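# Four arms rest a wooden block above the well's centre

## Task

Four desks, each carrying one bolted arm, surround a square well that is open down to the floor; the well's middle is at x = 0, y = 0 in the scene frame and its edges are parallel to x and y. No wooden stick spans the well on its own. Get the wooden block resting so that its centre sits over the well's middle (x = 0, y = 0). The block and sticks are allowed to overhang the well, and any number of arms may be used.

## Robot and tools

Setup. Four identical i2rt Big YAM arms, arm1 to arm4, each have six joints, a two-finger gripper and a wrist camera (arm1_cam_wrist ... arm4_cam_wrist). cam_high is fixed in the room. Feet (base_link) in the scene frame, each facing its own +x: arm1 x=+0.220 y=+0.559 z=+0.745 quat_wxyz=(+0.704, +0.004, -0.006, -0.710); arm2 x=-0.516 y=+0.508 z=+0.810 quat_wxyz=(+0.689, +0.003, +0.004, -0.725); arm3 x=-0.222 y=-0.552 z=+0.727 quat_wxyz=(+0.690, +0.001, -0.001, +0.724); arm4 x=+0.523 y=-0.499 z=+0.742 quat_wxyz=(+0.713, +0.000, +0.004, +0.701). Desk tops are at z=+0.720. Reach is roughly 1.0 m from the joint1 axis. Arms 1 and 2 sit on the +y side, 3 and 4 on the -y side.

Frame. One shared scene frame, metres, origin on the floor, +z up. The well centre is (0, 0). The 'hand' point lies between the finger pads, about 1 cm short of the tips; fingers point along the hand's +z and open along its y. hand_target is the hand pose implied by the joint targets currently held. Printed hand positions get less accurate at long reach.

move. Arguments arm1, arm2, arm3, arm4 (each optional, one object per arm) and cameras. An arm left out receives nothing new and may keep pushing toward old targets. Inside an arm's object:
- joints: absolute targets by name, radians for joints and metres for the gripper. Ranges: joint1_rad -2.879 to 2.879 (rotation about the foot, positive counter-clockwise from above, 0 = along the foot's facing); joint2_rad 0 to 3.141 (shoulder; 0 upper arm pointing back, positive lifts then swings forward); joint3_rad 0 to 3.019 (elbow; 0 folded, positive opens); joint4_rad -1.692 to 1.57 (hand pitch, positive tips fingers up); joint5_rad -1.57 to 1.57 (hand sideways, positive to the arm's right); joint6_rad -2.094 to 2.094 (roll, positive clockwise viewed from behind the hand); gripper_m 0 to 0.093 (fingertip gap). Done tolerances: ±0.045, ±0.14, ±0.09, ±0.055, ±0.03, ±0.035 rad, ±0.003 m.
- target: one list of seven numbers [x, y, z, qw, qx, qy, qz], an absolute hand pose in the scene frame (metres, unit quaternion), the same layout the 'hand' line prints. The hand travels in a straight line from its current hand_target toward it. With target, joints may contain only gripper_m, otherwise refused.
- speed: path top speed in m/s, 0.002 to 0.5, default 0.25; rotation capped at twice that in rad/s. Refused without target.
All motions in a call start together; all hand paths in one call finish together, paced by the slowest. A path takes 0.5 to 10 s and stops short if it would need more. Each control step the commanded pose is clipped to within 100 mm and 20 degrees of the measured hand, then solved by damped IK (position preferred). Expect centimetre-level misses, lag, drift, and overspeed near full stretch. Joints move at different rates, so joint moves can sweep wide. Nothing slows for obstacles or other arms.
cameras: list of names from arm1_cam_wrist, arm2_cam_wrist, arm3_cam_wrist, arm4_cam_wrist, cam_high, all; omitted/null/["all"] gives all, [] none. Unknown keys or names make a call invalid; out-of-range values get it refused, and a refusal cancels the remaining move, wait and finished_scene calls in that reply.

Results. A 'move' line lists each arm sent motion with done or its worst status. joint_status and hand_status describe the last accepted action: off_target (resting away, maybe still pushing); time_out (joints then hold targets near where they stopped and keep pushing; on_its_own lists those not yet there; send the reported position to relax); not_followed (a safety check withheld the command, 'joint command not followed' or 'pose unreachable'; the arm may keep trying). In on_its_own, 'held at' is the target, not the reading. Arms under 'as last shown' were not commanded; their lines are repeated from before. The 'pictures' line gives image order; frames may trail the state slightly. Joint velocities in rad/s (gripper m/s), 'within noise' when still. Joint torques include gravity, have per-arm offsets and noise; entries 3 and 4 wrap at ±28 N m.

Gripper. Gripping a hard part at full force reads up to 0.005 m under its width (some grippers read up to 0.002 m over). Closed empty reads 0.000 to 0.003. For a firm grip, command about 0.005 m below the first-contact reading; open well above the reading to release. Pad force is about 50 to 64 N per finger.

wait: seconds 0 to 10, optional cameras; no new commands. zoom_image: camera plus region [x0, y0, x1, y1] in pixels, top-left origin, at most 504 by 504, on that camera's newest image. finished_scene: scene = current scene number; irreversible, so the block must already rest on its own.

Cameras are 504x504 pinhole+radial with given K, D, T_world_to_cam (world = scene frame); cam_high looks down from about (0.247, 0.012, 2.017). Calibrations can be slightly off; wrist camera poses follow reported joints.

Cautions. Do not knock anything out of the work area, drop parts far, or let go of moving parts. Avoid hard presses between robots (including one gripper closing on another's fingers); the clearance check may act late and ignores fingers, housings and wrist cameras. Arms do not stop on contact and keep pushing hard. Long holding, stretched poses or pushing into unreachable poses heat motors: MOTOR HOT appears at 85 °C, and at 100 °C the arm goes limp (OVER-TEMPERATURE FAULT) for 30 to 60 s or more; afterwards resend targets marked limit_stop_at_motor_heat. Loose objects may occasionally get bumped. The scene keeps running while you think, with the last command held.

Each tool is called after ">>>" by a JSON object that holds its "name" and its "arguments".

## Session

>>> {"name": "move", "arguments": {}}

Scene clock: 0.00 s.
Joint torques (N m): no reading
Heat: arm1: hottest joint3_rad 24 °C; arm2: hottest joint1_rad 25 °C; arm3: hottest joint1_rad 27 °C; arm4: hottest joint3_rad 25 °C.
Joint velocities: within noise
arm1.joint_positions: joint1_rad=-0.286 joint2_rad=+0.588 joint3_rad=+1.321 joint4_rad=-1.348 joint5_rad=+0.082 joint6_rad=-0.479 gripper_m=+0.09396
arm1.joint_status: not commanded
arm1.hand: x=+0.1314 y=+0.3441 z=+1.2536 quat_wxyz=(-0.150, -0.584, -0.669, +0.434) (m; scene frame)
arm1.hand_target: x=+0.1319 y=+0.3462 z=+1.2644 quat_wxyz=(-0.155, -0.581, -0.664, +0.444) (m; scene frame)
arm1.hand_status: not commanded
arm2.joint_positions: joint1_rad=+0.272 joint2_rad=+0.618 joint3_rad=+1.395 joint4_rad=-1.193 joint5_rad=-0.118 joint6_rad=-0.488 gripper_m=+0.09396
arm2.joint_status: not commanded
arm2.hand: x=-0.4406 y=+0.2626 z=+1.3810 quat_wxyz=(-0.368, -0.322, -0.776, +0.399) (m; scene frame)
arm2.hand_target: x=-0.4413 y=+0.2656 z=+1.3903 quat_wxyz=(-0.372, -0.319, -0.771, +0.406) (m; scene frame)
arm2.hand_status: not commanded
arm3.joint_positions: joint1_rad=+0.137 joint2_rad=+0.553 joint3_rad=+1.385 joint4_rad=-1.349 joint5_rad=+0.247 joint6_rad=+0.314 gripper_m=+0.09396
arm3.joint_status: not commanded
arm3.hand: x=-0.2177 y=-0.3452 z=+1.2767 quat_wxyz=(-0.347, +0.519, -0.685, -0.375) (m; scene frame)
arm3.hand_target: x=-0.2172 y=-0.3480 z=+1.2880 quat_wxyz=(-0.352, +0.514, -0.681, -0.386) (m; scene frame)
arm3.hand_status: not commanded
arm4.joint_positions: joint1_rad=+0.175 joint2_rad=+0.589 joint3_rad=+1.407 joint4_rad=-1.365 joint5_rad=-0.170 joint6_rad=+0.012 gripper_m=+0.09396
arm4.joint_status: not commanded
arm4.hand: x=+0.4639 y=-0.2876 z=+1.2896 quat_wxyz=(-0.255, +0.684, -0.538, -0.422) (m; scene frame)
arm4.hand_target: x=+0.4643 y=-0.2902 z=+1.2985 quat_wxyz=(-0.261, +0.681, -0.534, -0.428) (m; scene frame)
arm4.hand_status: not commanded
pictures: arm1_cam_wrist, arm2_cam_wrist, arm3_cam_wrist, arm4_cam_wrist, cam_high

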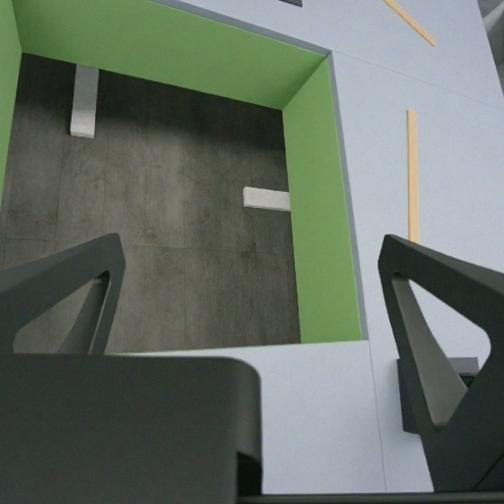

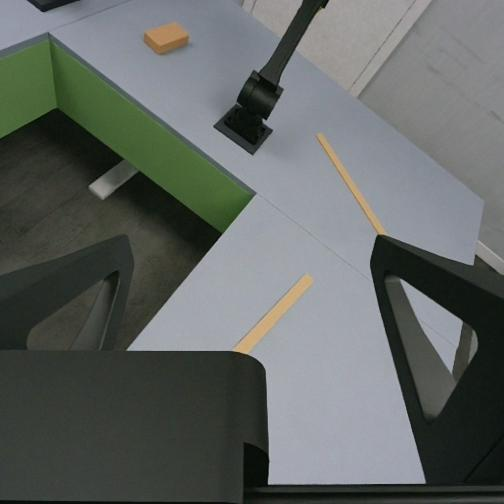

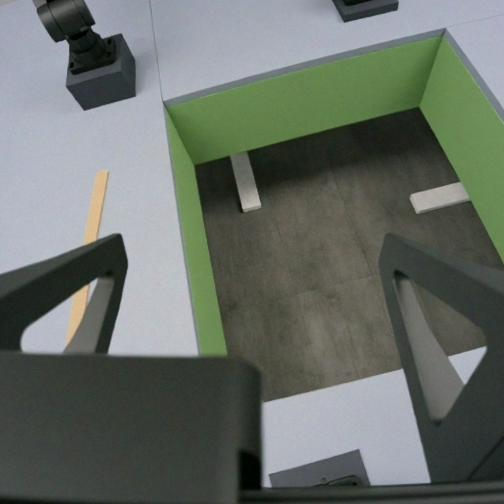

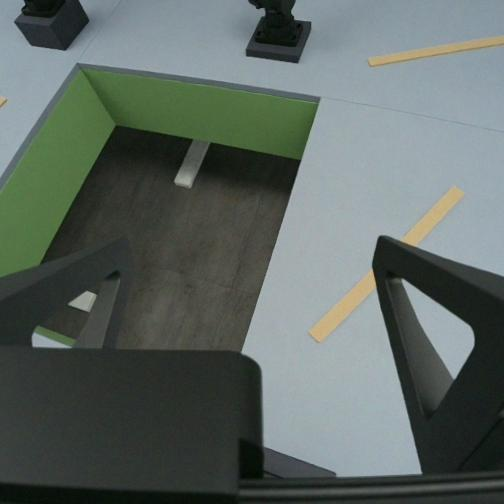

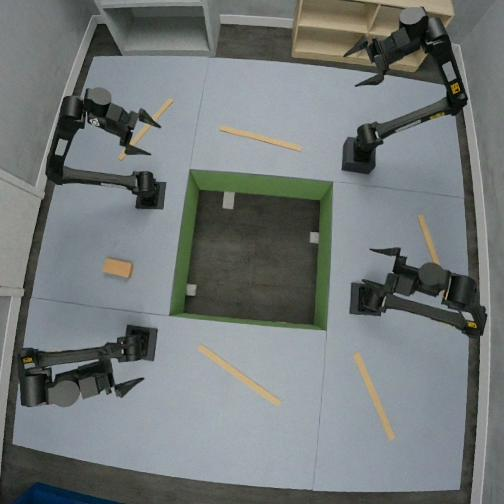

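>>> {"name": "zoom_image", "arguments": {"camera": "cam_high", "region": [80, 60, 332, 312]}}

>>> {"name": "zoom_image", "arguments": {"camera": "cam_high", "region": [300, 180, 504, 384]}}

>>> {"name": "zoom_image", "arguments": {"camera": "cam_high", "region": [160, 300, 412, 504]}}

>>> {"name": "zoom_image", "arguments": {"camera": "cam_high", "region": [10, 220, 214, 424]}}

>>> {"name": "zoom_image", "arguments": {"camera": "cam_high", "region": [40, 60, 200, 220]}}

Scaled by 2.000 from the camera's 504x504 image, which has a finer 720x720 frame.

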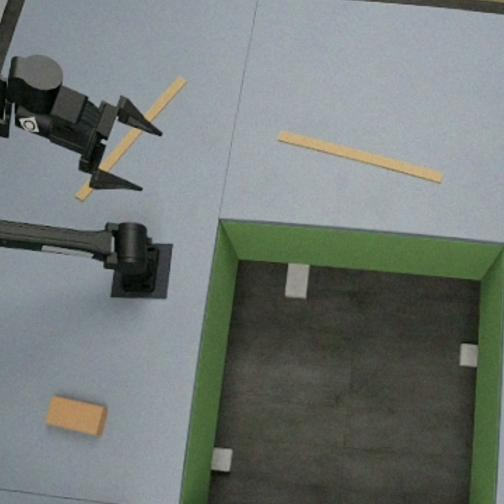

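Scaled by 2.471 from the camera's 504x504 image, which has a finer 720x720 frame.

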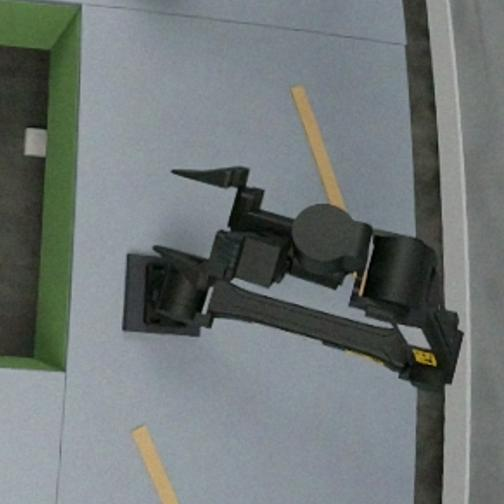

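Scaled by 2.000 from the camera's 504x504 image, which has a finer 720x720 frame.

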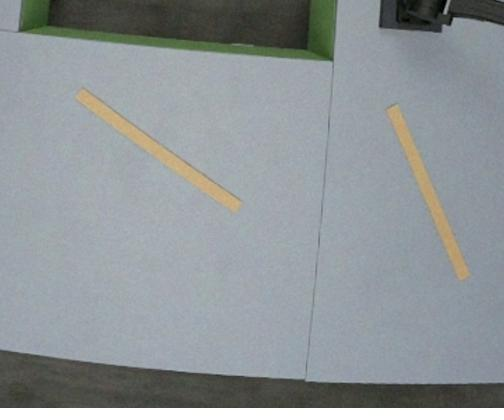

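Scaled by 2.471 from the camera's 504x504 image, which has a finer 720x720 frame.

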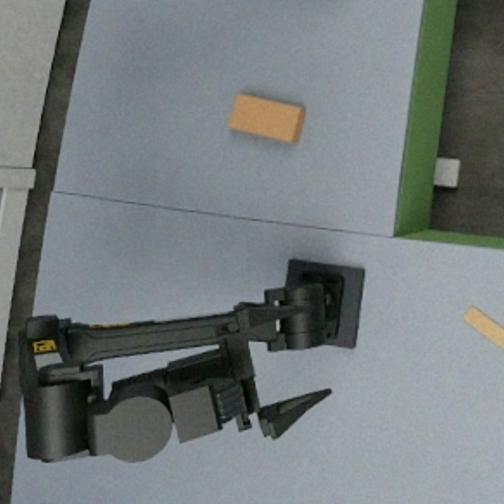

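Scaled by 3.150 from the camera's 504x504 image, which has a finer 720x720 frame.

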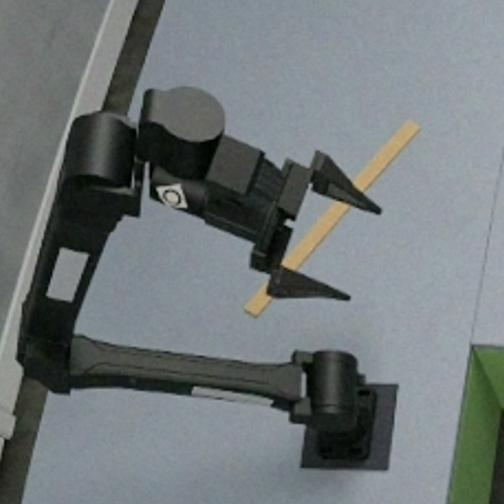

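>>> {"name": "move", "arguments": {"arm1": {"joints":{"joint1_rad":1.6}}, "arm3": {"joints":{"joint1_rad":1.7}}, "arm2": {"target":[-0.584,0.012,0.95,0,0.7785,0.6277,0],"speed":0.2}, "arm4": {"target":[0.602,-0.048,0.95,0,0.4947,-0.8691,0],"speed":0.2}}}

>>> {"name": "move", "arguments": {"arm1": {"target":[0.655,0.608,0.95,0,0.2318,-0.9728,0],"speed":0.2}, "arm3": {"target":[-0.594,-0.673,0.95,0,0.9648,-0.2630,0],"speed":0.2}}}

Scene clock: 11.70 s.
Joint torques (N m): arm1=[0.38 1.26 8.72 2.09 0 -0.05] | arm2=[-1.2 -15.91 13.23 0.05 0.05 0.19] | arm3=[0.85 1.44 9.13 1.47 0.12 0.08] | arm4=[-0.62 -9.58 9.68 -0.27 0.1 0.18]
Heat: arm1: hottest joint3_rad 25 °C; arm2: hottest joint1_rad 25 °C; arm3: hottest joint1_rad 27 °C; arm4: hottest joint3_rad 26 °C.
move: arm1 done; arm2 off_target; arm3 done; arm4 off_target
Joint velocities: within noise
arm1.joint_positions: joint1_rad=+1.591 joint2_rad=+0.588 joint3_rad=+1.321 joint4_rad=-1.348 joint5_rad=+0.082 joint6_rad=-0.479 gripper_m=+0.09397
arm1.joint_status: all done
arm1.hand: x=+0.4431 y=+0.5483 z=+1.2576 quat_wxyz=(-0.444, +0.197, -0.862, +0.144) (m; scene frame)
arm1.hand_target: x=+0.4409 y=+0.5504 z=+1.2683 quat_wxyz=(-0.456, +0.199, -0.856, +0.145) (m; scene frame)
arm1.hand_status: not commanded
arm2.joint_positions: joint1_rad=-0.078 joint2_rad=+1.654 joint3_rad=+1.354 joint4_rad=-1.265 joint5_rad=-0.005 joint6_rad=+0.065 gripper_m=+0.09395
arm2.joint_status: not commanded
arm2.hand: x=-0.5776 y=+0.0238 z=+0.9469 quat_wxyz=(+0.001, -0.772, -0.636, -0.002) (m; scene frame)
arm2.hand_target: x=-0.5840 y=+0.0124 z=+0.9500 quat_wxyz=(+0.000, -0.778, -0.628, +0.000) (m; scene frame)
arm2.hand_status: off_target (0.014 m and 1.2 deg from the pose sent, 0.519 m and 85.0 deg at the start)
arm3.joint_positions: joint1_rad=+1.693 joint2_rad=+0.553 joint3_rad=+1.385 joint4_rad=-1.349 joint5_rad=+0.247 joint6_rad=+0.314 gripper_m=+0.09398
arm3.joint_status: all done
arm3.hand: x=-0.4303 y=-0.5450 z=+1.2762 quat_wxyz=(+0.015, +0.851, -0.123, -0.510) (m; scene frame)
arm3.hand_target: x=-0.4275 y=-0.5460 z=+1.2876 quat_wxyz=(+0.021, +0.845, -0.121, -0.521) (m; scene frame)
arm3.hand_status: not commanded
arm4.joint_positions: joint1_rad=-0.144 joint2_rad=+1.523 joint3_rad=+1.356 joint4_rad=-1.414 joint5_rad=+0.002 joint6_rad=+0.355 gripper_m=+0.09396
arm4.joint_status: not commanded
arm4.hand: x=+0.5964 y=-0.0579 z=+0.9395 quat_wxyz=(+0.006, +0.503, -0.864, +0.005) (m; scene frame)
arm4.hand_target: x=+0.6018 y=-0.0484 z=+0.9499 quat_wxyz=(+0.000, +0.495, -0.869, +0.000) (m; scene frame)
arm4.hand_status: off_target (0.016 m and 1.5 deg from the pose sent, 0.438 m and 72.6 deg at the start)
pictures: arm1_cam_wrist, arm2_cam_wrist, arm3_cam_wrist, arm4_cam_wrist, cam_high
camera_calibration:
arm1_cam_wrist: T_world_to_cam=[[0.221196, -0.878842, 0.42274, -0.147089], [-0.904933, -0.346559, -0.246968, 0.904792], [0.36355, -0.327923, -0.87195, 1.24329], [0, 0, 0, 1]] pos_world=[0.399313, 0.592, 1.36973]
arm2_cam_wrist: T_world_to_cam=[[-0.981364, 0.191992, -0.00793221, -0.562644], [0.152545, 0.803505, 0.575421, -0.470716], [0.11685, 0.563488, -0.817819, 0.948764], [0, 0, 0, 1]] pos_world=[-0.591217, -0.0483718, 1.04231]
arm3_cam_wrist: T_world_to_cam=[[0.186035, 0.971542, -0.146618, 0.797329], [0.87545, -0.231649, -0.424176, 0.795597], [-0.446069, -0.0494446, -0.893632, 1.04389], [0, 0, 0, 1]] pos_world=[-0.379192, -0.538725, 1.38723]
arm4_cam_wrist: T_world_to_cam=[[0.871574, -0.490185, -0.00883863, -0.538056], [-0.392865, -0.709092, 0.58553, -0.350662], [-0.293285, -0.50686, -0.810602, 1.03627], [0, 0, 0, 1]] pos_world=[0.635115, 0.0128451, 1.04057]

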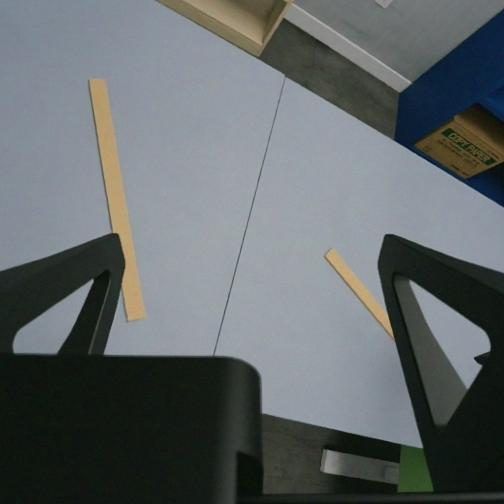

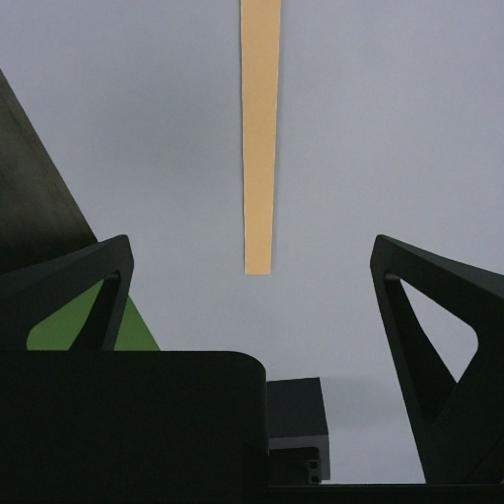

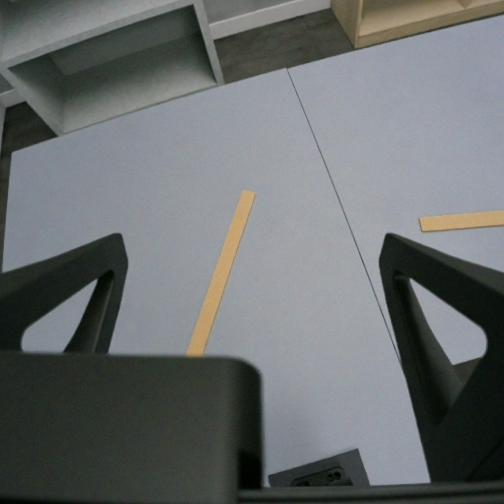

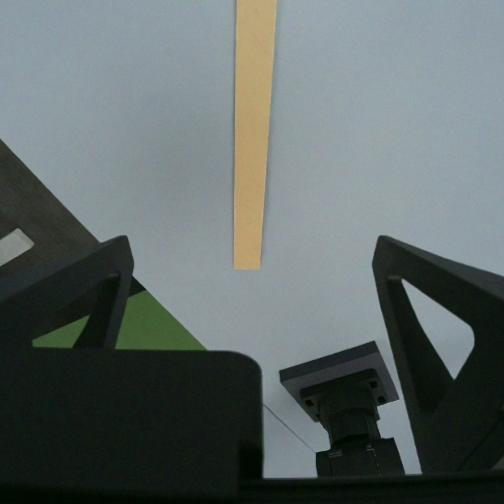

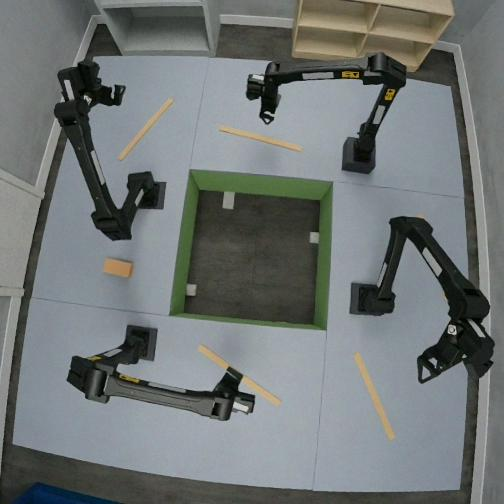

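Scene clock: 15.37 s.
Joint torques (N m): arm1=[0.32 -11.69 11.59 0.21 -0.1 0.02] | arm2=[-0.79 -15.5 13.24 0.18 0.05 0.16] | arm3=[-0.38 -9 11.25 0.23 0 0.22] | arm4=[-0.44 -9.58 9.66 -0.29 0.09 0.2]
Heat: arm1: hottest joint3_rad 26 °C; arm2: hottest joint3_rad 26 °C; arm3: hottest joint1_rad 27 °C; arm4: hottest joint3_rad 27 °C.
move: arm1 off_target; arm3 off_target
Joint velocities: within noise
arm1.joint_positions: joint1_rad=+1.680 joint2_rad=+1.501 joint3_rad=+1.286 joint4_rad=-1.404 joint5_rad=-0.003 joint6_rad=-0.370 gripper_m=+0.09397
arm1.joint_status: not commanded
arm1.hand: x=+0.6393 y=+0.6020 z=+0.9346 quat_wxyz=(+0.017, +0.233, -0.972, -0.002) (m; scene frame)
arm1.hand_target: x=+0.6541 y=+0.6079 z=+0.9499 quat_wxyz=(+0.000, +0.232, -0.973, +0.000) (m; scene frame)
arm1.hand_status: off_target (0.023 m and 1.9 deg from the pose sent, 0.378 m and 55.7 deg at the start)
arm2: as last shown
arm2.joint_positions: joint1_rad=-0.078 joint2_rad=+1.654 joint3_rad=+1.354 joint4_rad=-1.265 joint5_rad=-0.005 joint6_rad=+0.066 gripper_m=+0.09395
arm2.hand: x=-0.5776 y=+0.0239 z=+0.9469 quat_wxyz=(+0.001, -0.772, -0.635, -0.002) (m; scene frame)
arm3.joint_positions: joint1_rad=+1.845 joint2_rad=+1.361 joint3_rad=+1.212 joint4_rad=-1.464 joint5_rad=+0.000 joint6_rad=+0.833 gripper_m=+0.09398
arm3.joint_status: not commanded
arm3.hand: x=-0.5796 y=-0.6712 z=+0.9368 quat_wxyz=(-0.013, +0.967, -0.253, +0.018) (m; scene frame)
arm3.hand_target: x=-0.5934 y=-0.6727 z=+0.9501 quat_wxyz=(+0.000, +0.965, -0.263, +0.000) (m; scene frame)
arm3.hand_status: off_target (0.020 m and 2.8 deg from the pose sent, 0.387 m and 62.8 deg at the start)
arm4.joint_positions: joint1_rad=-0.144 joint2_rad=+1.523 joint3_rad=+1.356 joint4_rad=-1.414 joint5_rad=+0.002 joint6_rad=+0.356 gripper_m=+0.09396
arm4.joint_status: not commanded
arm4.hand: x=+0.5965 y=-0.0579 z=+0.9395 quat_wxyz=(+0.006, +0.503, -0.864, +0.006) (m; scene frame)
arm4.hand_target: x=+0.6019 y=-0.0485 z=+0.9499 quat_wxyz=(+0.000, +0.495, -0.869, +0.000) (m; scene frame)
arm4.hand_status: not commanded
pictures: arm1_cam_wrist, arm2_cam_wrist, arm3_cam_wrist, arm4_cam_wrist, cam_high
camera_calibration:
arm1_cam_wrist: T_world_to_cam=[[0.457207, -0.889125, -0.0204772, 0.262834], [-0.701874, -0.374867, 0.605679, 0.111555], [-0.546201, -0.262548, -0.795445, 1.37868], [0, 0, 0, 1]] pos_world=[0.711162, 0.63748, 1.03448]
arm2_cam_wrist: T_world_to_cam=[[-0.981212, 0.192769, -0.00791809, -0.562628], [0.153147, 0.803183, 0.575711, -0.470605], [0.117339, 0.563682, -0.817615, 0.948781], [0, 0, 0, 1]] pos_world=[-0.591314, -0.0483712, 1.04222]
arm3_cam_wrist: T_world_to_cam=[[0.480763, 0.876372, 0.0289773, 0.840381], [0.688825, -0.397914, 0.605958, -0.431668], [0.542574, -0.271362, -0.794969, 0.999424], [0, 0, 0, 1]] pos_world=[-0.648942, -0.637047, 1.03173]
arm4_cam_wrist: T_world_to_cam=[[0.871224, -0.490812, -0.00853691, -0.538277], [-0.393557, -0.708773, 0.585451, -0.350176], [-0.293397, -0.5067, -0.810662, 1.03638], [0, 0, 0, 1]] pos_world=[0.635216, 0.0127449, 1.04057]

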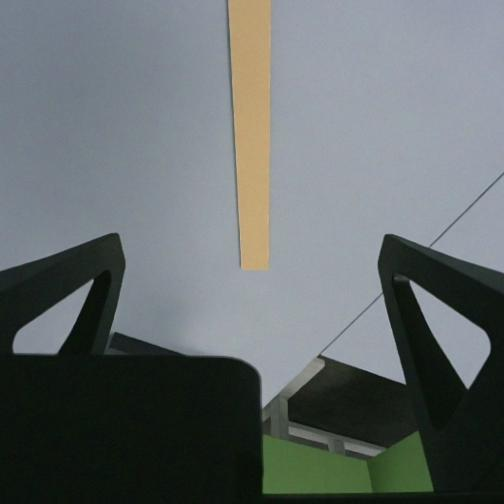

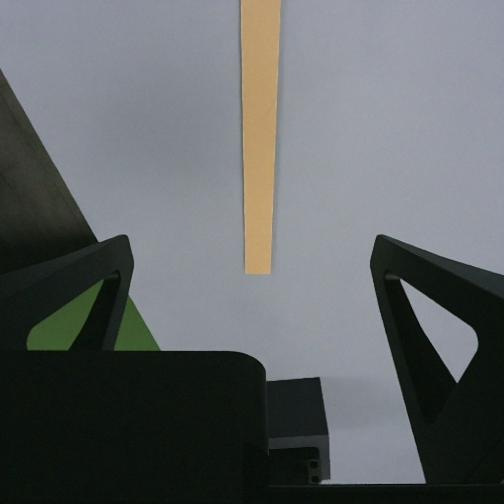

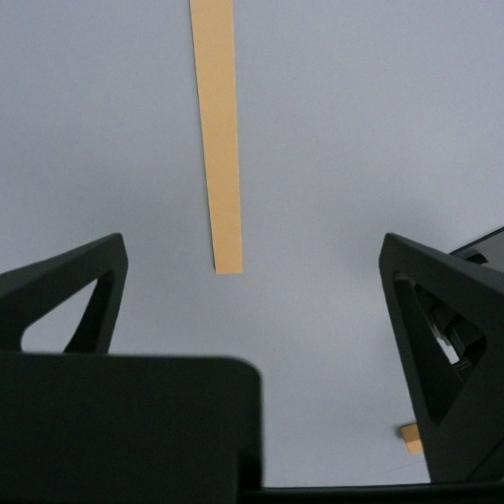

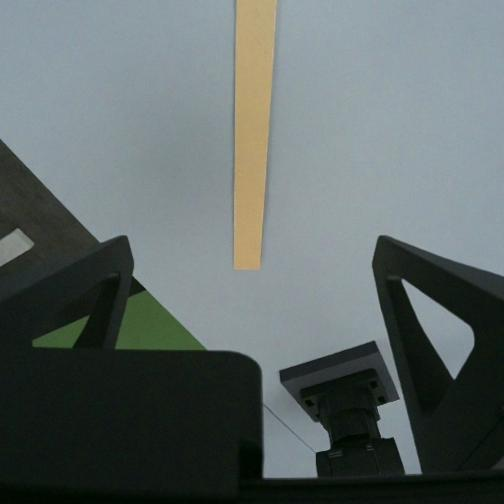

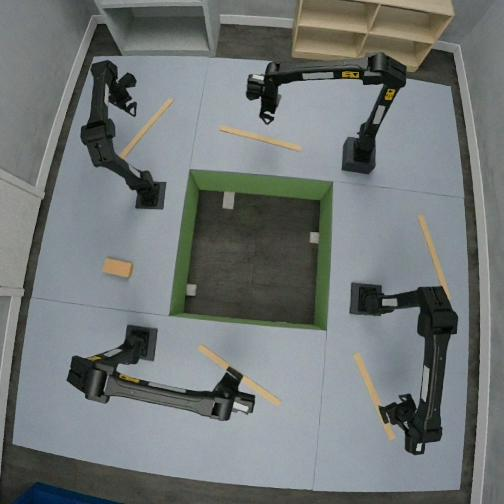

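>>> {"name": "move", "arguments": {"arm1": {"target":[0.663,0.621,0.815,0,0.2445,-0.9697,0],"speed":0.15}, "arm2": {"target":[-0.591,-0.004,0.803,0,0.7716,0.6361,0],"speed":0.15}, "arm3": {"target":[-0.617,-0.6575,0.813,0,0.9703,-0.2419,0],"speed":0.15}, "arm4": {"target":[0.610,-0.025,0.810,0,0.4886,-0.8725,0],"speed":0.15}}}

Scene clock: 18.63 s.
Joint torques (N m): arm1=[0.38 -12.69 6.91 0.98 -0.08 0.03] | arm2=[-1.03 -16.79 8.4 1.2 0.11 -0.02] | arm3=[-0.32 -9.35 7.66 0.42 0 -0.01] | arm4=[-0.73 -10.4 6.31 0.65 0.09 0.19]
Heat: arm1: hottest joint3_rad 26 °C; arm2: hottest joint3_rad 26 °C; arm3: hottest joint1_rad 27 °C; arm4: hottest joint3_rad 27 °C.
move: arm1 done; arm2 off_target; arm3 done; arm4 done
Joint velocities: within noise
arm1.joint_positions: joint1_rad=+1.708 joint2_rad=+1.639 joint3_rad=+1.137 joint4_rad=-1.073 joint5_rad=-0.003 joint6_rad=-0.368 gripper_m=+0.09397
arm1.joint_status: not commanded
arm1.hand: x=+0.6641 y=+0.6169 z=+0.8229 quat_wxyz=(-0.005, +0.246, -0.969, +0.001) (m; scene frame)
arm1.hand_target: x=+0.6629 y=+0.6210 z=+0.8152 quat_wxyz=(+0.000, +0.245, -0.970, +0.000) (m; scene frame)
arm1.hand_status: done (0.009 m and 0.6 deg from the pose sent, 0.123 m and 2.4 deg at the start)
arm2.joint_positions: joint1_rad=-0.084 joint2_rad=+1.859 joint3_rad=+1.265 joint4_rad=-0.950 joint5_rad=-0.005 joint6_rad=+0.058 gripper_m=+0.09395
arm2.joint_status: not commanded
arm2.hand: x=-0.5850 y=-0.0045 z=+0.8176 quat_wxyz=(-0.006, -0.772, -0.636, +0.005) (m; scene frame)
arm2.hand_target: x=-0.5909 y=-0.0035 z=+0.8033 quat_wxyz=(+0.000, -0.772, -0.636, +0.000) (m; scene frame)
arm2.hand_status: off_target (0.016 m and 0.9 deg from the pose sent, 0.147 m and 0.3 deg at the start)
arm3.joint_positions: joint1_rad=+1.792 joint2_rad=+1.509 joint3_rad=+1.032 joint4_rad=-1.098 joint5_rad=+0.000 joint6_rad=+0.763 gripper_m=+0.09398
arm3.joint_status: not commanded
arm3.hand: x=-0.6126 y=-0.6592 z=+0.8157 quat_wxyz=(-0.002, +0.970, -0.245, +0.002) (m; scene frame)
arm3.hand_target: x=-0.6168 y=-0.6574 z=+0.8130 quat_wxyz=(+0.000, +0.970, -0.242, +0.000) (m; scene frame)
arm3.hand_status: done (0.005 m and 0.4 deg from the pose sent, 0.130 m and 2.8 deg at the start)
arm4.joint_positions: joint1_rad=-0.153 joint2_rad=+1.694 joint3_rad=+1.224 joint4_rad=-1.095 joint5_rad=+0.002 joint6_rad=+0.360 gripper_m=+0.09396
arm4.joint_status: not commanded
arm4.hand: x=+0.6052 y=-0.0276 z=+0.8158 quat_wxyz=(+0.001, +0.497, -0.867, +0.000) (m; scene frame)
arm4.hand_target: x=+0.6100 y=-0.0252 z=+0.8099 quat_wxyz=(+0.000, +0.489, -0.872, +0.000) (m; scene frame)
arm4.hand_status: done (0.008 m and 1.2 deg from the pose sent, 0.134 m and 2.1 deg at the start)
pictures: arm1_cam_wrist, arm2_cam_wrist, arm3_cam_wrist, arm4_cam_wrist, cam_high
camera_calibration:
arm1_cam_wrist: T_world_to_cam=[[0.481473, -0.876449, -0.0044936, 0.225305], [-0.717116, -0.396881, 0.572914, 0.252857], [-0.503913, -0.27262, -0.819604, 1.30534], [0, 0, 0, 1]] pos_world=[0.730627, 0.653683, 0.926007]
arm2_cam_wrist: T_world_to_cam=[[-0.98155, 0.190988, -0.00911374, -0.564563], [0.153398, 0.815029, 0.558746, -0.358175], [0.114141, 0.547039, -0.829289, 0.867572], [0, 0, 0, 1]] pos_world=[-0.59823, -0.0748476, 0.914451]
arm3_cam_wrist: T_world_to_cam=[[0.466798, 0.884364, 0.000253708, 0.869406], [0.717101, -0.378679, 0.585122, -0.283729], [0.517557, -0.272952, -0.810945, 0.920904], [0, 0, 0, 1]] pos_world=[-0.678995, -0.624951, 0.912598]
arm4_cam_wrist: T_world_to_cam=[[0.864775, -0.501969, -0.0138678, -0.524073], [-0.404369, -0.712477, 0.573465, -0.236718], [-0.297742, -0.49031, -0.819113, 0.964129], [0, 0, 0, 1]] pos_world=[0.644545, 0.0409981, 0.918212]

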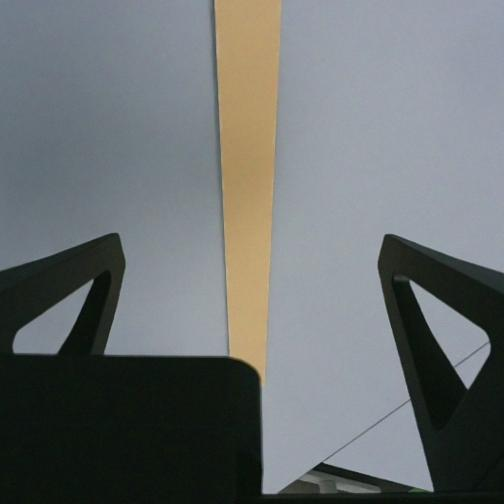

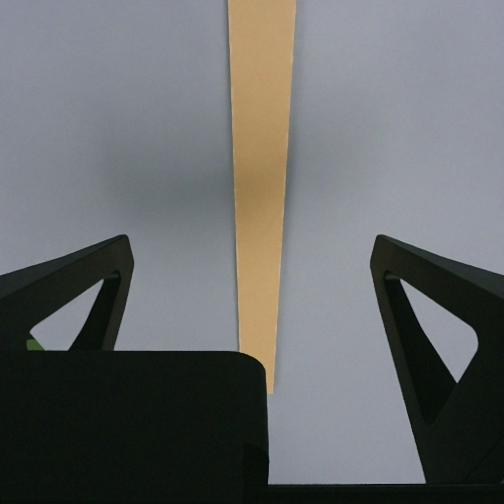

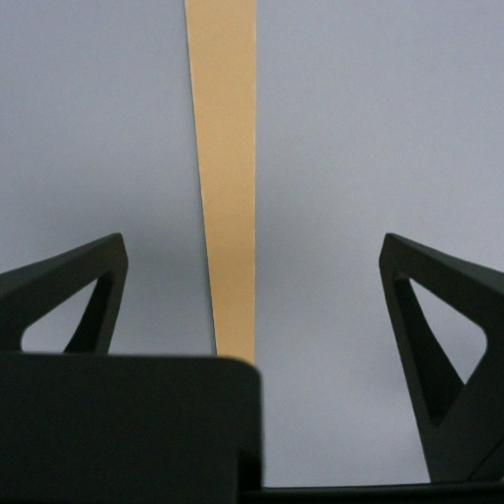

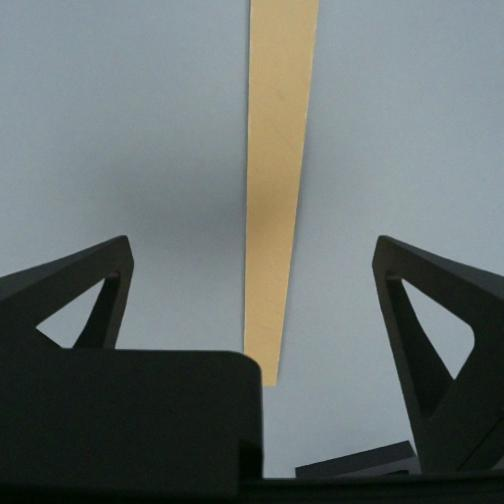

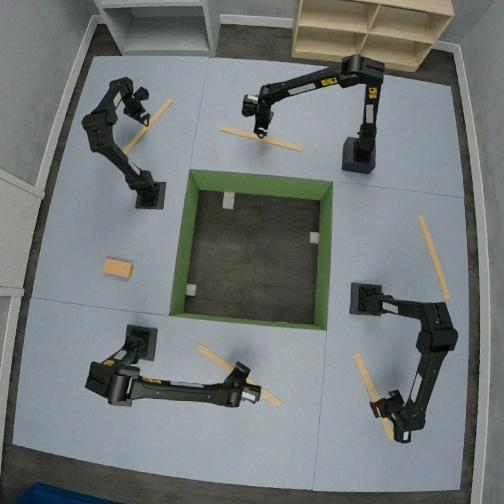

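>>> {"name": "move", "arguments": {"arm1": {"target":[0.647,0.617,0.742,0,0.2445,-0.9697,0],"speed":0.1}, "arm2": {"target":[-0.5926,0.009,0.738,0,0.7716,0.6361,0],"speed":0.1}, "arm3": {"target":[-0.6075,-0.6795,0.743,0,0.9703,-0.2419,0],"speed":0.1}, "arm4": {"target":[0.616,-0.032,0.742,0,0.4886,-0.8725,0],"speed":0.1}}}

Scene clock: 21.07 s.
Joint torques (N m): arm1=[0.03 -12.45 5.97 1.01 -0.08 -0.02] | arm2=[-0.73 -17.03 7.04 0.94 0.03 0] | arm3=[0.85 -9.58 6.61 0.42 0.01 0.18] | arm4=[-0.62 -10.99 5.45 0.65 0.08 0.02]
Heat: arm1: hottest joint3_rad 26 °C; arm2: hottest joint3_rad 26 °C; arm3: hottest joint1_rad 27 °C; arm4: hottest joint3_rad 27 °C.
move: arm1 done; arm2 off_target; arm3 done; arm4 done
Joint velocities: within noise
arm1.joint_positions: joint1_rad=+1.708 joint2_rad=+1.715 joint3_rad=+1.009 joint4_rad=-0.867 joint5_rad=-0.003 joint6_rad=-0.368 gripper_m=+0.09397
arm1.joint_status: not commanded
arm1.hand: x=+0.6500 y=+0.6147 z=+0.7506 quat_wxyz=(-0.006, +0.245, -0.969, +0.001) (m; scene frame)
arm1.hand_target: x=+0.6469 y=+0.6170 z=+0.7422 quat_wxyz=(+0.000, +0.244, -0.970, +0.000) (m; scene frame)
arm1.hand_status: done (0.009 m and 0.7 deg from the pose sent, 0.083 m and 0.6 deg at the start)
arm2.joint_positions: joint1_rad=-0.091 joint2_rad=+1.943 joint3_rad=+1.190 joint4_rad=-0.785 joint5_rad=-0.005 joint6_rad=+0.051 gripper_m=+0.09395
arm2.joint_status: not commanded
arm2.hand: x=-0.5873 y=+0.0044 z=+0.7548 quat_wxyz=(-0.008, -0.772, -0.636, +0.008) (m; scene frame)
arm2.hand_target: x=-0.5924 y=+0.0096 z=+0.7384 quat_wxyz=(+0.000, -0.772, -0.636, +0.000) (m; scene frame)
arm2.hand_status: off_target (0.018 m and 1.3 deg from the pose sent, 0.081 m and 0.9 deg at the start)
arm3.joint_positions: joint1_rad=+1.836 joint2_rad=+1.609 joint3_rad=+0.939 joint4_rad=-0.900 joint5_rad=+0.000 joint6_rad=+0.795 gripper_m=+0.09398
arm3.joint_status: not commanded
arm3.hand: x=-0.6066 y=-0.6758 z=+0.7473 quat_wxyz=(-0.001, +0.971, -0.239, +0.000) (m; scene frame)
arm3.hand_target: x=-0.6074 y=-0.6794 z=+0.7430 quat_wxyz=(+0.000, +0.970, -0.242, +0.000) (m; scene frame)
arm3.hand_status: done (0.006 m and 0.4 deg from the pose sent, 0.076 m and 0.4 deg at the start)
arm4.joint_positions: joint1_rad=-0.169 joint2_rad=+1.776 joint3_rad=+1.137 joint4_rad=-0.920 joint5_rad=+0.002 joint6_rad=+0.360 gripper_m=+0.09396
arm4.joint_status: not commanded
arm4.hand: x=+0.6118 y=-0.0323 z=+0.7502 quat_wxyz=(-0.001, +0.490, -0.872, -0.003) (m; scene frame)
arm4.hand_target: x=+0.6159 y=-0.0322 z=+0.7421 quat_wxyz=(+0.000, +0.489, -0.873, +0.000) (m; scene frame)
arm4.hand_status: done (0.009 m and 0.4 deg from the pose sent, 0.075 m and 1.2 deg at the start)
pictures: arm1_cam_wrist, arm2_cam_wrist, arm3_cam_wrist, arm4_cam_wrist, cam_high
camera_calibration:
arm1_cam_wrist: T_world_to_cam=[[0.481193, -0.876608, -0.00338077, 0.229342], [-0.719008, -0.396882, 0.570537, 0.286398], [-0.501479, -0.272108, -0.821265, 1.23765], [0, 0, 0, 1]] pos_world=[0.716218, 0.651482, 0.853809]
arm2_cam_wrist: T_world_to_cam=[[-0.981562, 0.190921, -0.00927558, -0.568997], [0.153996, 0.818609, 0.553321, -0.325605], [0.113234, 0.541691, -0.832916, 0.813101], [0, 0, 0, 1]] pos_world=[-0.600434, -0.0652725, 0.852131]
arm3_cam_wrist: T_world_to_cam=[[0.456363, 0.889789, -0.0028836, 0.880971], [0.724048, -0.369468, 0.582451, -0.241959], [0.517193, -0.267896, -0.812861, 0.862416], [0, 0, 0, 1]] pos_world=[-0.672887, -0.642237, 0.844494]
arm4_cam_wrist: T_world_to_cam=[[0.856408, -0.516061, -0.0157054, -0.526989], [-0.416704, -0.708844, 0.56912, -0.188716], [-0.304834, -0.480855, -0.822104, 0.916917], [0, 0, 0, 1]] pos_world=[0.652186, 0.0351745, 0.852927]

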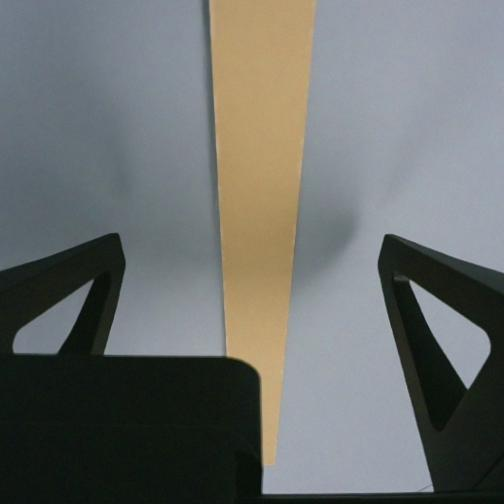

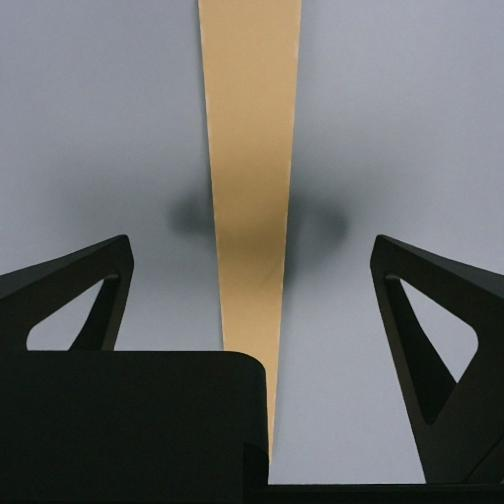

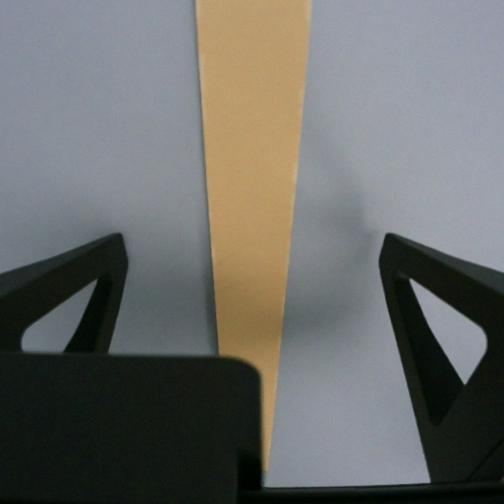

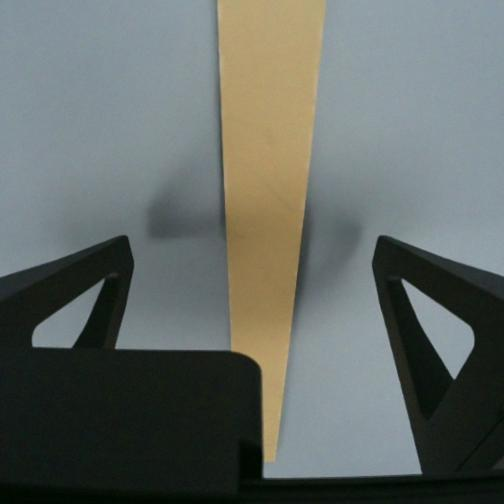

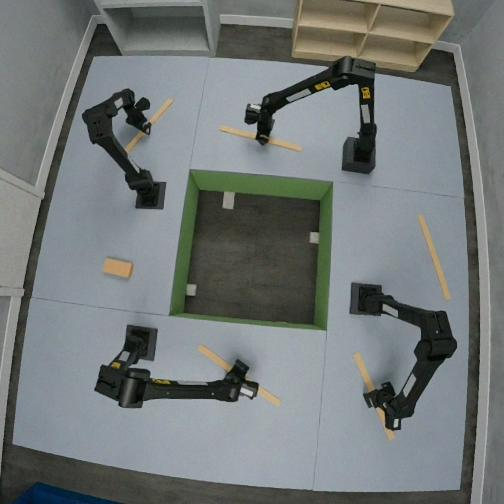

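>>> {"name": "move", "arguments": {"arm1": {"target":[0.645,0.6165,0.725,0,0.2445,-0.9697,0],"speed":0.06}, "arm2": {"target":[-0.5926,0.0115,0.717,0,0.7716,0.6361,0],"speed":0.06}, "arm3": {"target":[-0.6055,-0.6825,0.729,0,0.9703,-0.2419,0],"speed":0.06}, "arm4": {"target":[0.615,-0.0335,0.725,0,0.4886,-0.8725,0],"speed":0.06}}}

Scene clock: 22.33 s.
Joint torques (N m): arm1=[0.03 -12.45 5.7 1.01 -0.08 -0.02] | arm2=[-1.2 -16.21 6.67 1.21 -0.06 -0.05] | arm3=[1.03 -8.7 5.87 0.5 0.07 0.2] | arm4=[-0.62 -9.99 4.89 0.72 0.09 0.04]
Heat: arm1: hottest joint3_rad 26 °C; arm2: hottest joint3_rad 26 °C; arm3: hottest joint1_rad 27 °C; arm4: hottest joint3_rad 27 °C.
move: arm1 done; arm2 off_target; arm3 off_target; arm4 off_target
Joint velocities: within noise
arm1.joint_positions: joint1_rad=+1.708 joint2_rad=+1.741 joint3_rad=+0.991 joint4_rad=-0.819 joint5_rad=-0.003 joint6_rad=-0.368 gripper_m=+0.09397
arm1.joint_status: not commanded
arm1.hand: x=+0.6489 y=+0.6145 z=+0.7342 quat_wxyz=(-0.007, +0.245, -0.969, +0.001) (m; scene frame)
arm1.hand_target: x=+0.6449 y=+0.6165 z=+0.7252 quat_wxyz=(+0.000, +0.244, -0.970, +0.000) (m; scene frame)
arm1.hand_status: done (0.010 m and 0.9 deg from the pose sent, 0.026 m and 0.7 deg at the start)
arm2.joint_positions: joint1_rad=-0.091 joint2_rad=+1.972 joint3_rad=+1.178 joint4_rad=-0.740 joint5_rad=-0.002 joint6_rad=+0.051 gripper_m=+0.09395
arm2.joint_status: not commanded
arm2.hand: x=-0.5879 y=+0.0049 z=+0.7379 quat_wxyz=(-0.009, -0.771, -0.636, +0.010) (m; scene frame)
arm2.hand_target: x=-0.5923 y=+0.0122 z=+0.7178 quat_wxyz=(+0.000, -0.772, -0.636, +0.000) (m; scene frame)
arm2.hand_status: off_target (0.022 m and 1.6 deg from the pose sent, 0.039 m and 1.3 deg at the start)
arm3.joint_positions: joint1_rad=+1.842 joint2_rad=+1.620 joint3_rad=+0.931 joint4_rad=-0.861 joint5_rad=-0.001 joint6_rad=+0.803 gripper_m=+0.09398
arm3.joint_status: not commanded
arm3.hand: x=-0.6098 y=-0.6797 z=+0.7408 quat_wxyz=(+0.005, +0.971, -0.240, -0.008) (m; scene frame)
arm3.hand_target: x=-0.6052 y=-0.6824 z=+0.7293 quat_wxyz=(+0.000, +0.970, -0.242, +0.000) (m; scene frame)
arm3.hand_status: off_target (0.013 m and 1.1 deg from the pose sent, 0.020 m and 0.4 deg at the start)
arm4.joint_positions: joint1_rad=-0.169 joint2_rad=+1.790 joint3_rad=+1.124 joint4_rad=-0.878 joint5_rad=+0.002 joint6_rad=+0.360 gripper_m=+0.09396
arm4.joint_status: not commanded
arm4.hand: x=+0.6121 y=-0.0300 z=+0.7400 quat_wxyz=(-0.005, +0.490, -0.872, -0.008) (m; scene frame)
arm4.hand_target: x=+0.6148 y=-0.0339 z=+0.7254 quat_wxyz=(+0.000, +0.489, -0.873, +0.000) (m; scene frame)
arm4.hand_status: off_target (0.016 m and 1.1 deg from the pose sent, 0.025 m and 0.4 deg at the start)
pictures: arm1_cam_wrist, arm2_cam_wrist, arm3_cam_wrist, arm4_cam_wrist, cam_high
camera_calibration:
arm1_cam_wrist: T_world_to_cam=[[0.481157, -0.87663, -0.00267953, 0.229105], [-0.720084, -0.396973, 0.569115, 0.296601], [-0.499967, -0.271904, -0.822253, 1.22322], [0, 0, 0, 1]] pos_world=[0.714912, 0.651181, 0.83761]
arm2_cam_wrist: T_world_to_cam=[[-0.981645, 0.190597, -0.00676508, -0.571816], [0.155652, 0.821154, 0.549071, -0.312457], [0.110206, 0.53794, -0.835749, 0.79907], [0, 0, 0, 1]] pos_world=[-0.600748, -0.0642898, 0.835515]
arm3_cam_wrist: T_world_to_cam=[[0.45779, 0.888881, -0.0178428, 0.897224], [0.733747, -0.366408, 0.572154, -0.22161], [0.50204, -0.275019, -0.819952, 0.848923], [0, 0, 0, 1]] pos_world=[-0.674328, -0.645255, 0.83888]
arm4_cam_wrist: T_world_to_cam=[[0.856447, -0.515802, -0.0211472, -0.522264], [-0.418017, -0.716955, 0.557886, -0.172297], [-0.30292, -0.46896, -0.829648, 0.914471], [0, 0, 0, 1]] pos_world=[0.65228, 0.0359364, 0.843767]

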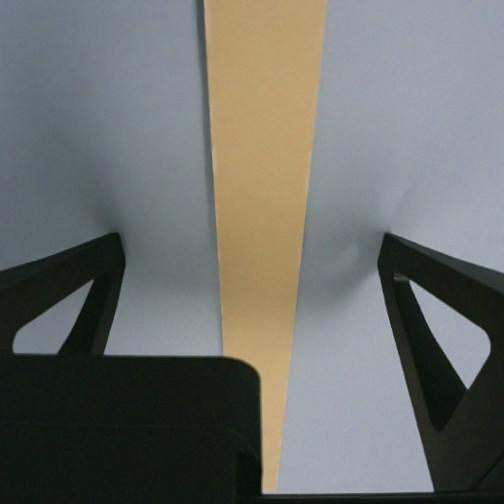

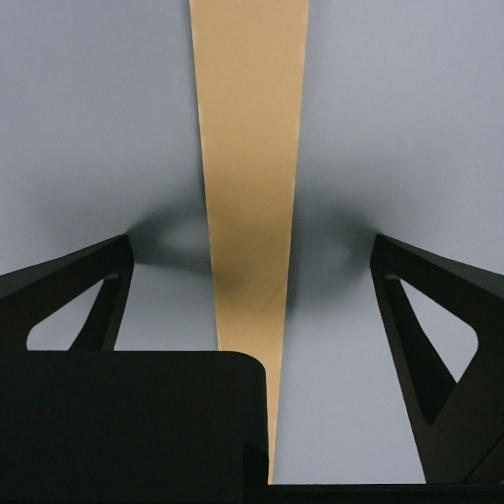

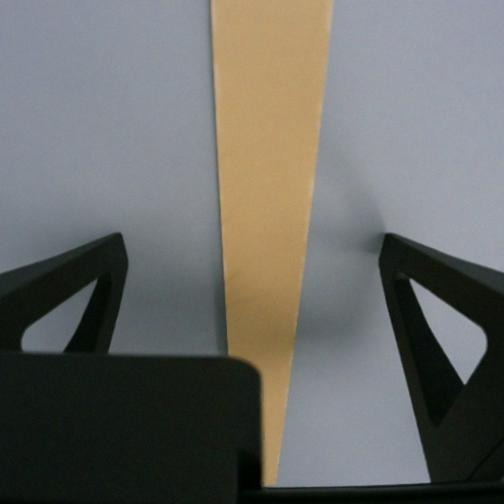

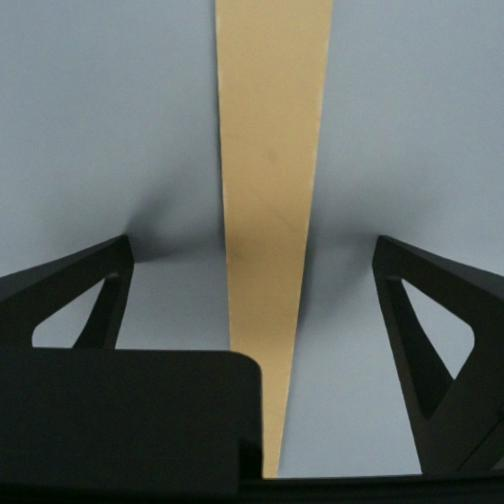

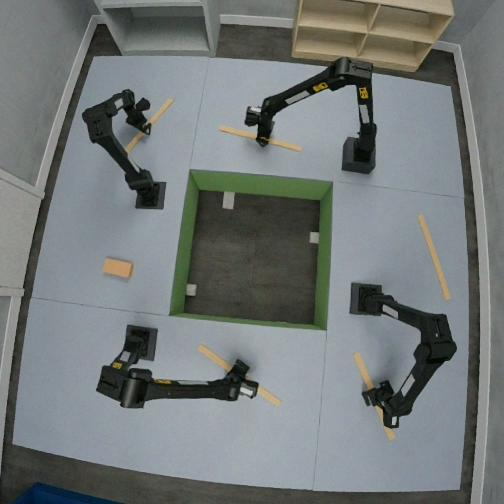

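>>> {"name": "move", "arguments": {"arm1": {"joints":{"gripper_m":0.012}}, "arm2": {"target":[-0.5926,0.0115,0.720,0,0.7716,0.6361,0],"speed":0.06,"joints":{"gripper_m":0.012}}, "arm3": {"target":[-0.6055,-0.6825,0.733,0,0.9703,-0.2419,0],"speed":0.06,"joints":{"gripper_m":0.012}}, "arm4": {"target":[0.615,-0.0335,0.729,0,0.4886,-0.8725,0],"speed":0.06,"joints":{"gripper_m":0.012}}}}

Scene clock: 23.90 s.
Joint torques (N m): arm1=[0.03 -12.51 5.7 0.98 -0.08 -0.02] | arm2=[-1.14 -17.79 6.89 0.87 -0.08 -0.03] | arm3=[0.85 -9.35 6.19 -0.01 0.11 0.19] | arm4=[-0.5 -10.46 5.11 0.38 0.06 0.03]
Heat: arm1: hottest joint3_rad 26 °C; arm2: hottest joint2_rad 26 °C; arm3: hottest joint1_rad 27 °C; arm4: hottest joint3_rad 27 °C.
move: arm1 off_target; arm2 off_target; arm3 off_target; arm4 off_target
Joint velocities: within noise
arm1.joint_positions: joint1_rad=+1.708 joint2_rad=+1.741 joint3_rad=+0.991 joint4_rad=-0.819 joint5_rad=-0.003 joint6_rad=-0.368 gripper_m=+0.02603
arm1.joint_status: gripper_m off_target (ended at +0.02606, target +0.01200)
arm1.hand: x=+0.6490 y=+0.6145 z=+0.7342 quat_wxyz=(-0.007, +0.245, -0.969, +0.001) (m; scene frame)
arm1.hand_target: x=+0.6449 y=+0.6164 z=+0.7252 quat_wxyz=(+0.000, +0.244, -0.970, +0.000) (m; scene frame)
arm1.hand_status: not commanded
arm2.joint_positions: joint1_rad=-0.094 joint2_rad=+1.972 joint3_rad=+1.178 joint4_rad=-0.738 joint5_rad=-0.002 joint6_rad=+0.050 gripper_m=+0.02799
arm2.joint_status: gripper_m off_target (ended at +0.02802, target +0.01200)
arm2.hand: x=-0.5894 y=+0.0046 z=+0.7379 quat_wxyz=(-0.010, -0.772, -0.635, +0.011) (m; scene frame)
arm2.hand_target: x=-0.5923 y=+0.0120 z=+0.7206 quat_wxyz=(+0.000, -0.772, -0.636, +0.000) (m; scene frame)
arm2.hand_status: off_target (0.019 m and 1.7 deg from the pose sent, 0.020 m and 1.6 deg at the start)
arm3.joint_positions: joint1_rad=+1.845 joint2_rad=+1.621 joint3_rad=+0.931 joint4_rad=-0.859 joint5_rad=-0.002 joint6_rad=+0.806 gripper_m=+0.02611
arm3.joint_status: gripper_m off_target (ended at +0.02614, target +0.01200)
arm3.hand: x=-0.6098 y=-0.6810 z=+0.7402 quat_wxyz=(+0.006, +0.971, -0.240, -0.008) (m; scene frame)
arm3.hand_target: x=-0.6054 y=-0.6825 z=+0.7331 quat_wxyz=(+0.000, +0.970, -0.242, +0.000) (m; scene frame)
arm3.hand_status: done (0.009 m and 1.2 deg from the pose sent, 0.009 m and 1.1 deg at the start)
arm4.joint_positions: joint1_rad=-0.169 joint2_rad=+1.791 joint3_rad=+1.124 joint4_rad=-0.876 joint5_rad=+0.002 joint6_rad=+0.360 gripper_m=+0.02701
arm4.joint_status: gripper_m off_target (ended at +0.02703, target +0.01200)
arm4.hand: x=+0.6124 y=-0.0296 z=+0.7398 quat_wxyz=(-0.006, +0.490, -0.872, -0.009) (m; scene frame)
arm4.hand_target: x=+0.6149 y=-0.0338 z=+0.7291 quat_wxyz=(+0.000, +0.489, -0.873, +0.000) (m; scene frame)
arm4.hand_status: off_target (0.012 m and 1.2 deg from the pose sent, 0.012 m and 1.1 deg at the start)
pictures: arm1_cam_wrist, arm2_cam_wrist, arm3_cam_wrist, arm4_cam_wrist, cam_high
camera_calibration:
arm1_cam_wrist: T_world_to_cam=[[0.481249, -0.87658, -0.00251695, 0.228871], [-0.720288, -0.397076, 0.568785, 0.297033], [-0.499585, -0.271914, -0.822482, 1.22323], [0, 0, 0, 1]] pos_world=[0.714911, 0.651181, 0.837711]
arm2_cam_wrist: T_world_to_cam=[[-0.981217, 0.192796, -0.00655392, -0.573137], [0.157863, 0.82203, 0.547125, -0.309209], [0.110871, 0.535814, -0.837025, 0.800798], [0, 0, 0, 1]] pos_world=[-0.602344, -0.0644006, 0.835708]
arm3_cam_wrist: T_world_to_cam=[[0.457391, 0.889058, -0.0192467, 0.899304], [0.734401, -0.365444, 0.571932, -0.220455], [0.501447, -0.275731, -0.820075, 0.847345], [0, 0, 0, 1]] pos_world=[-0.674329, -0.646457, 0.83828]
arm4_cam_wrist: T_world_to_cam=[[0.85646, -0.515787, -0.0209924, -0.522385], [-0.418585, -0.717707, 0.556492, -0.170543], [-0.302097, -0.467826, -0.830588, 0.914811], [0, 0, 0, 1]] pos_world=[0.652377, 0.0361327, 0.843771]

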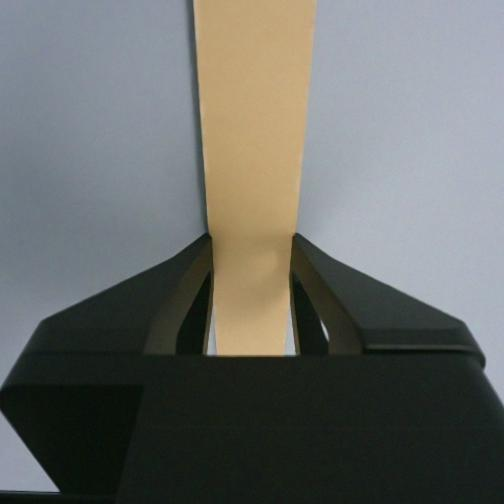

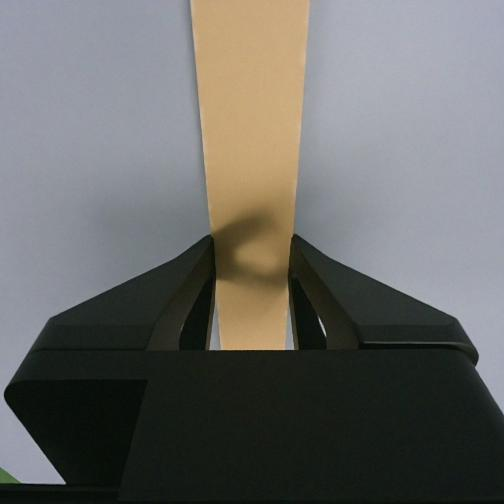

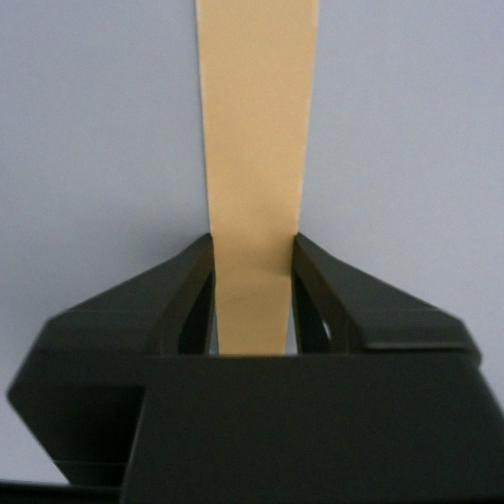

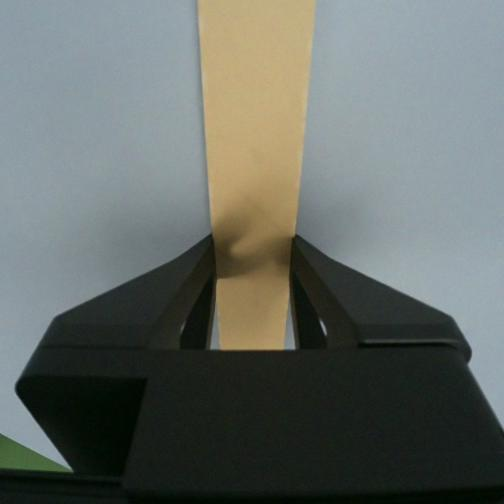

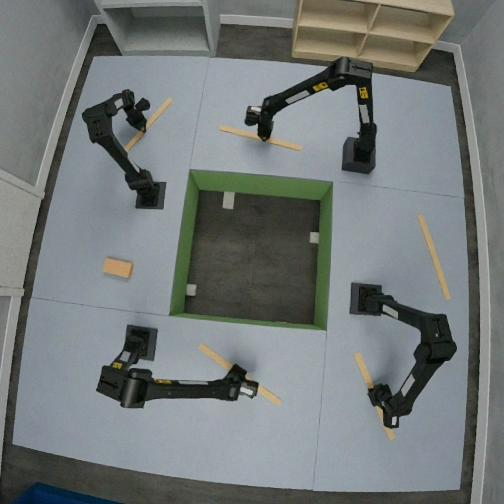

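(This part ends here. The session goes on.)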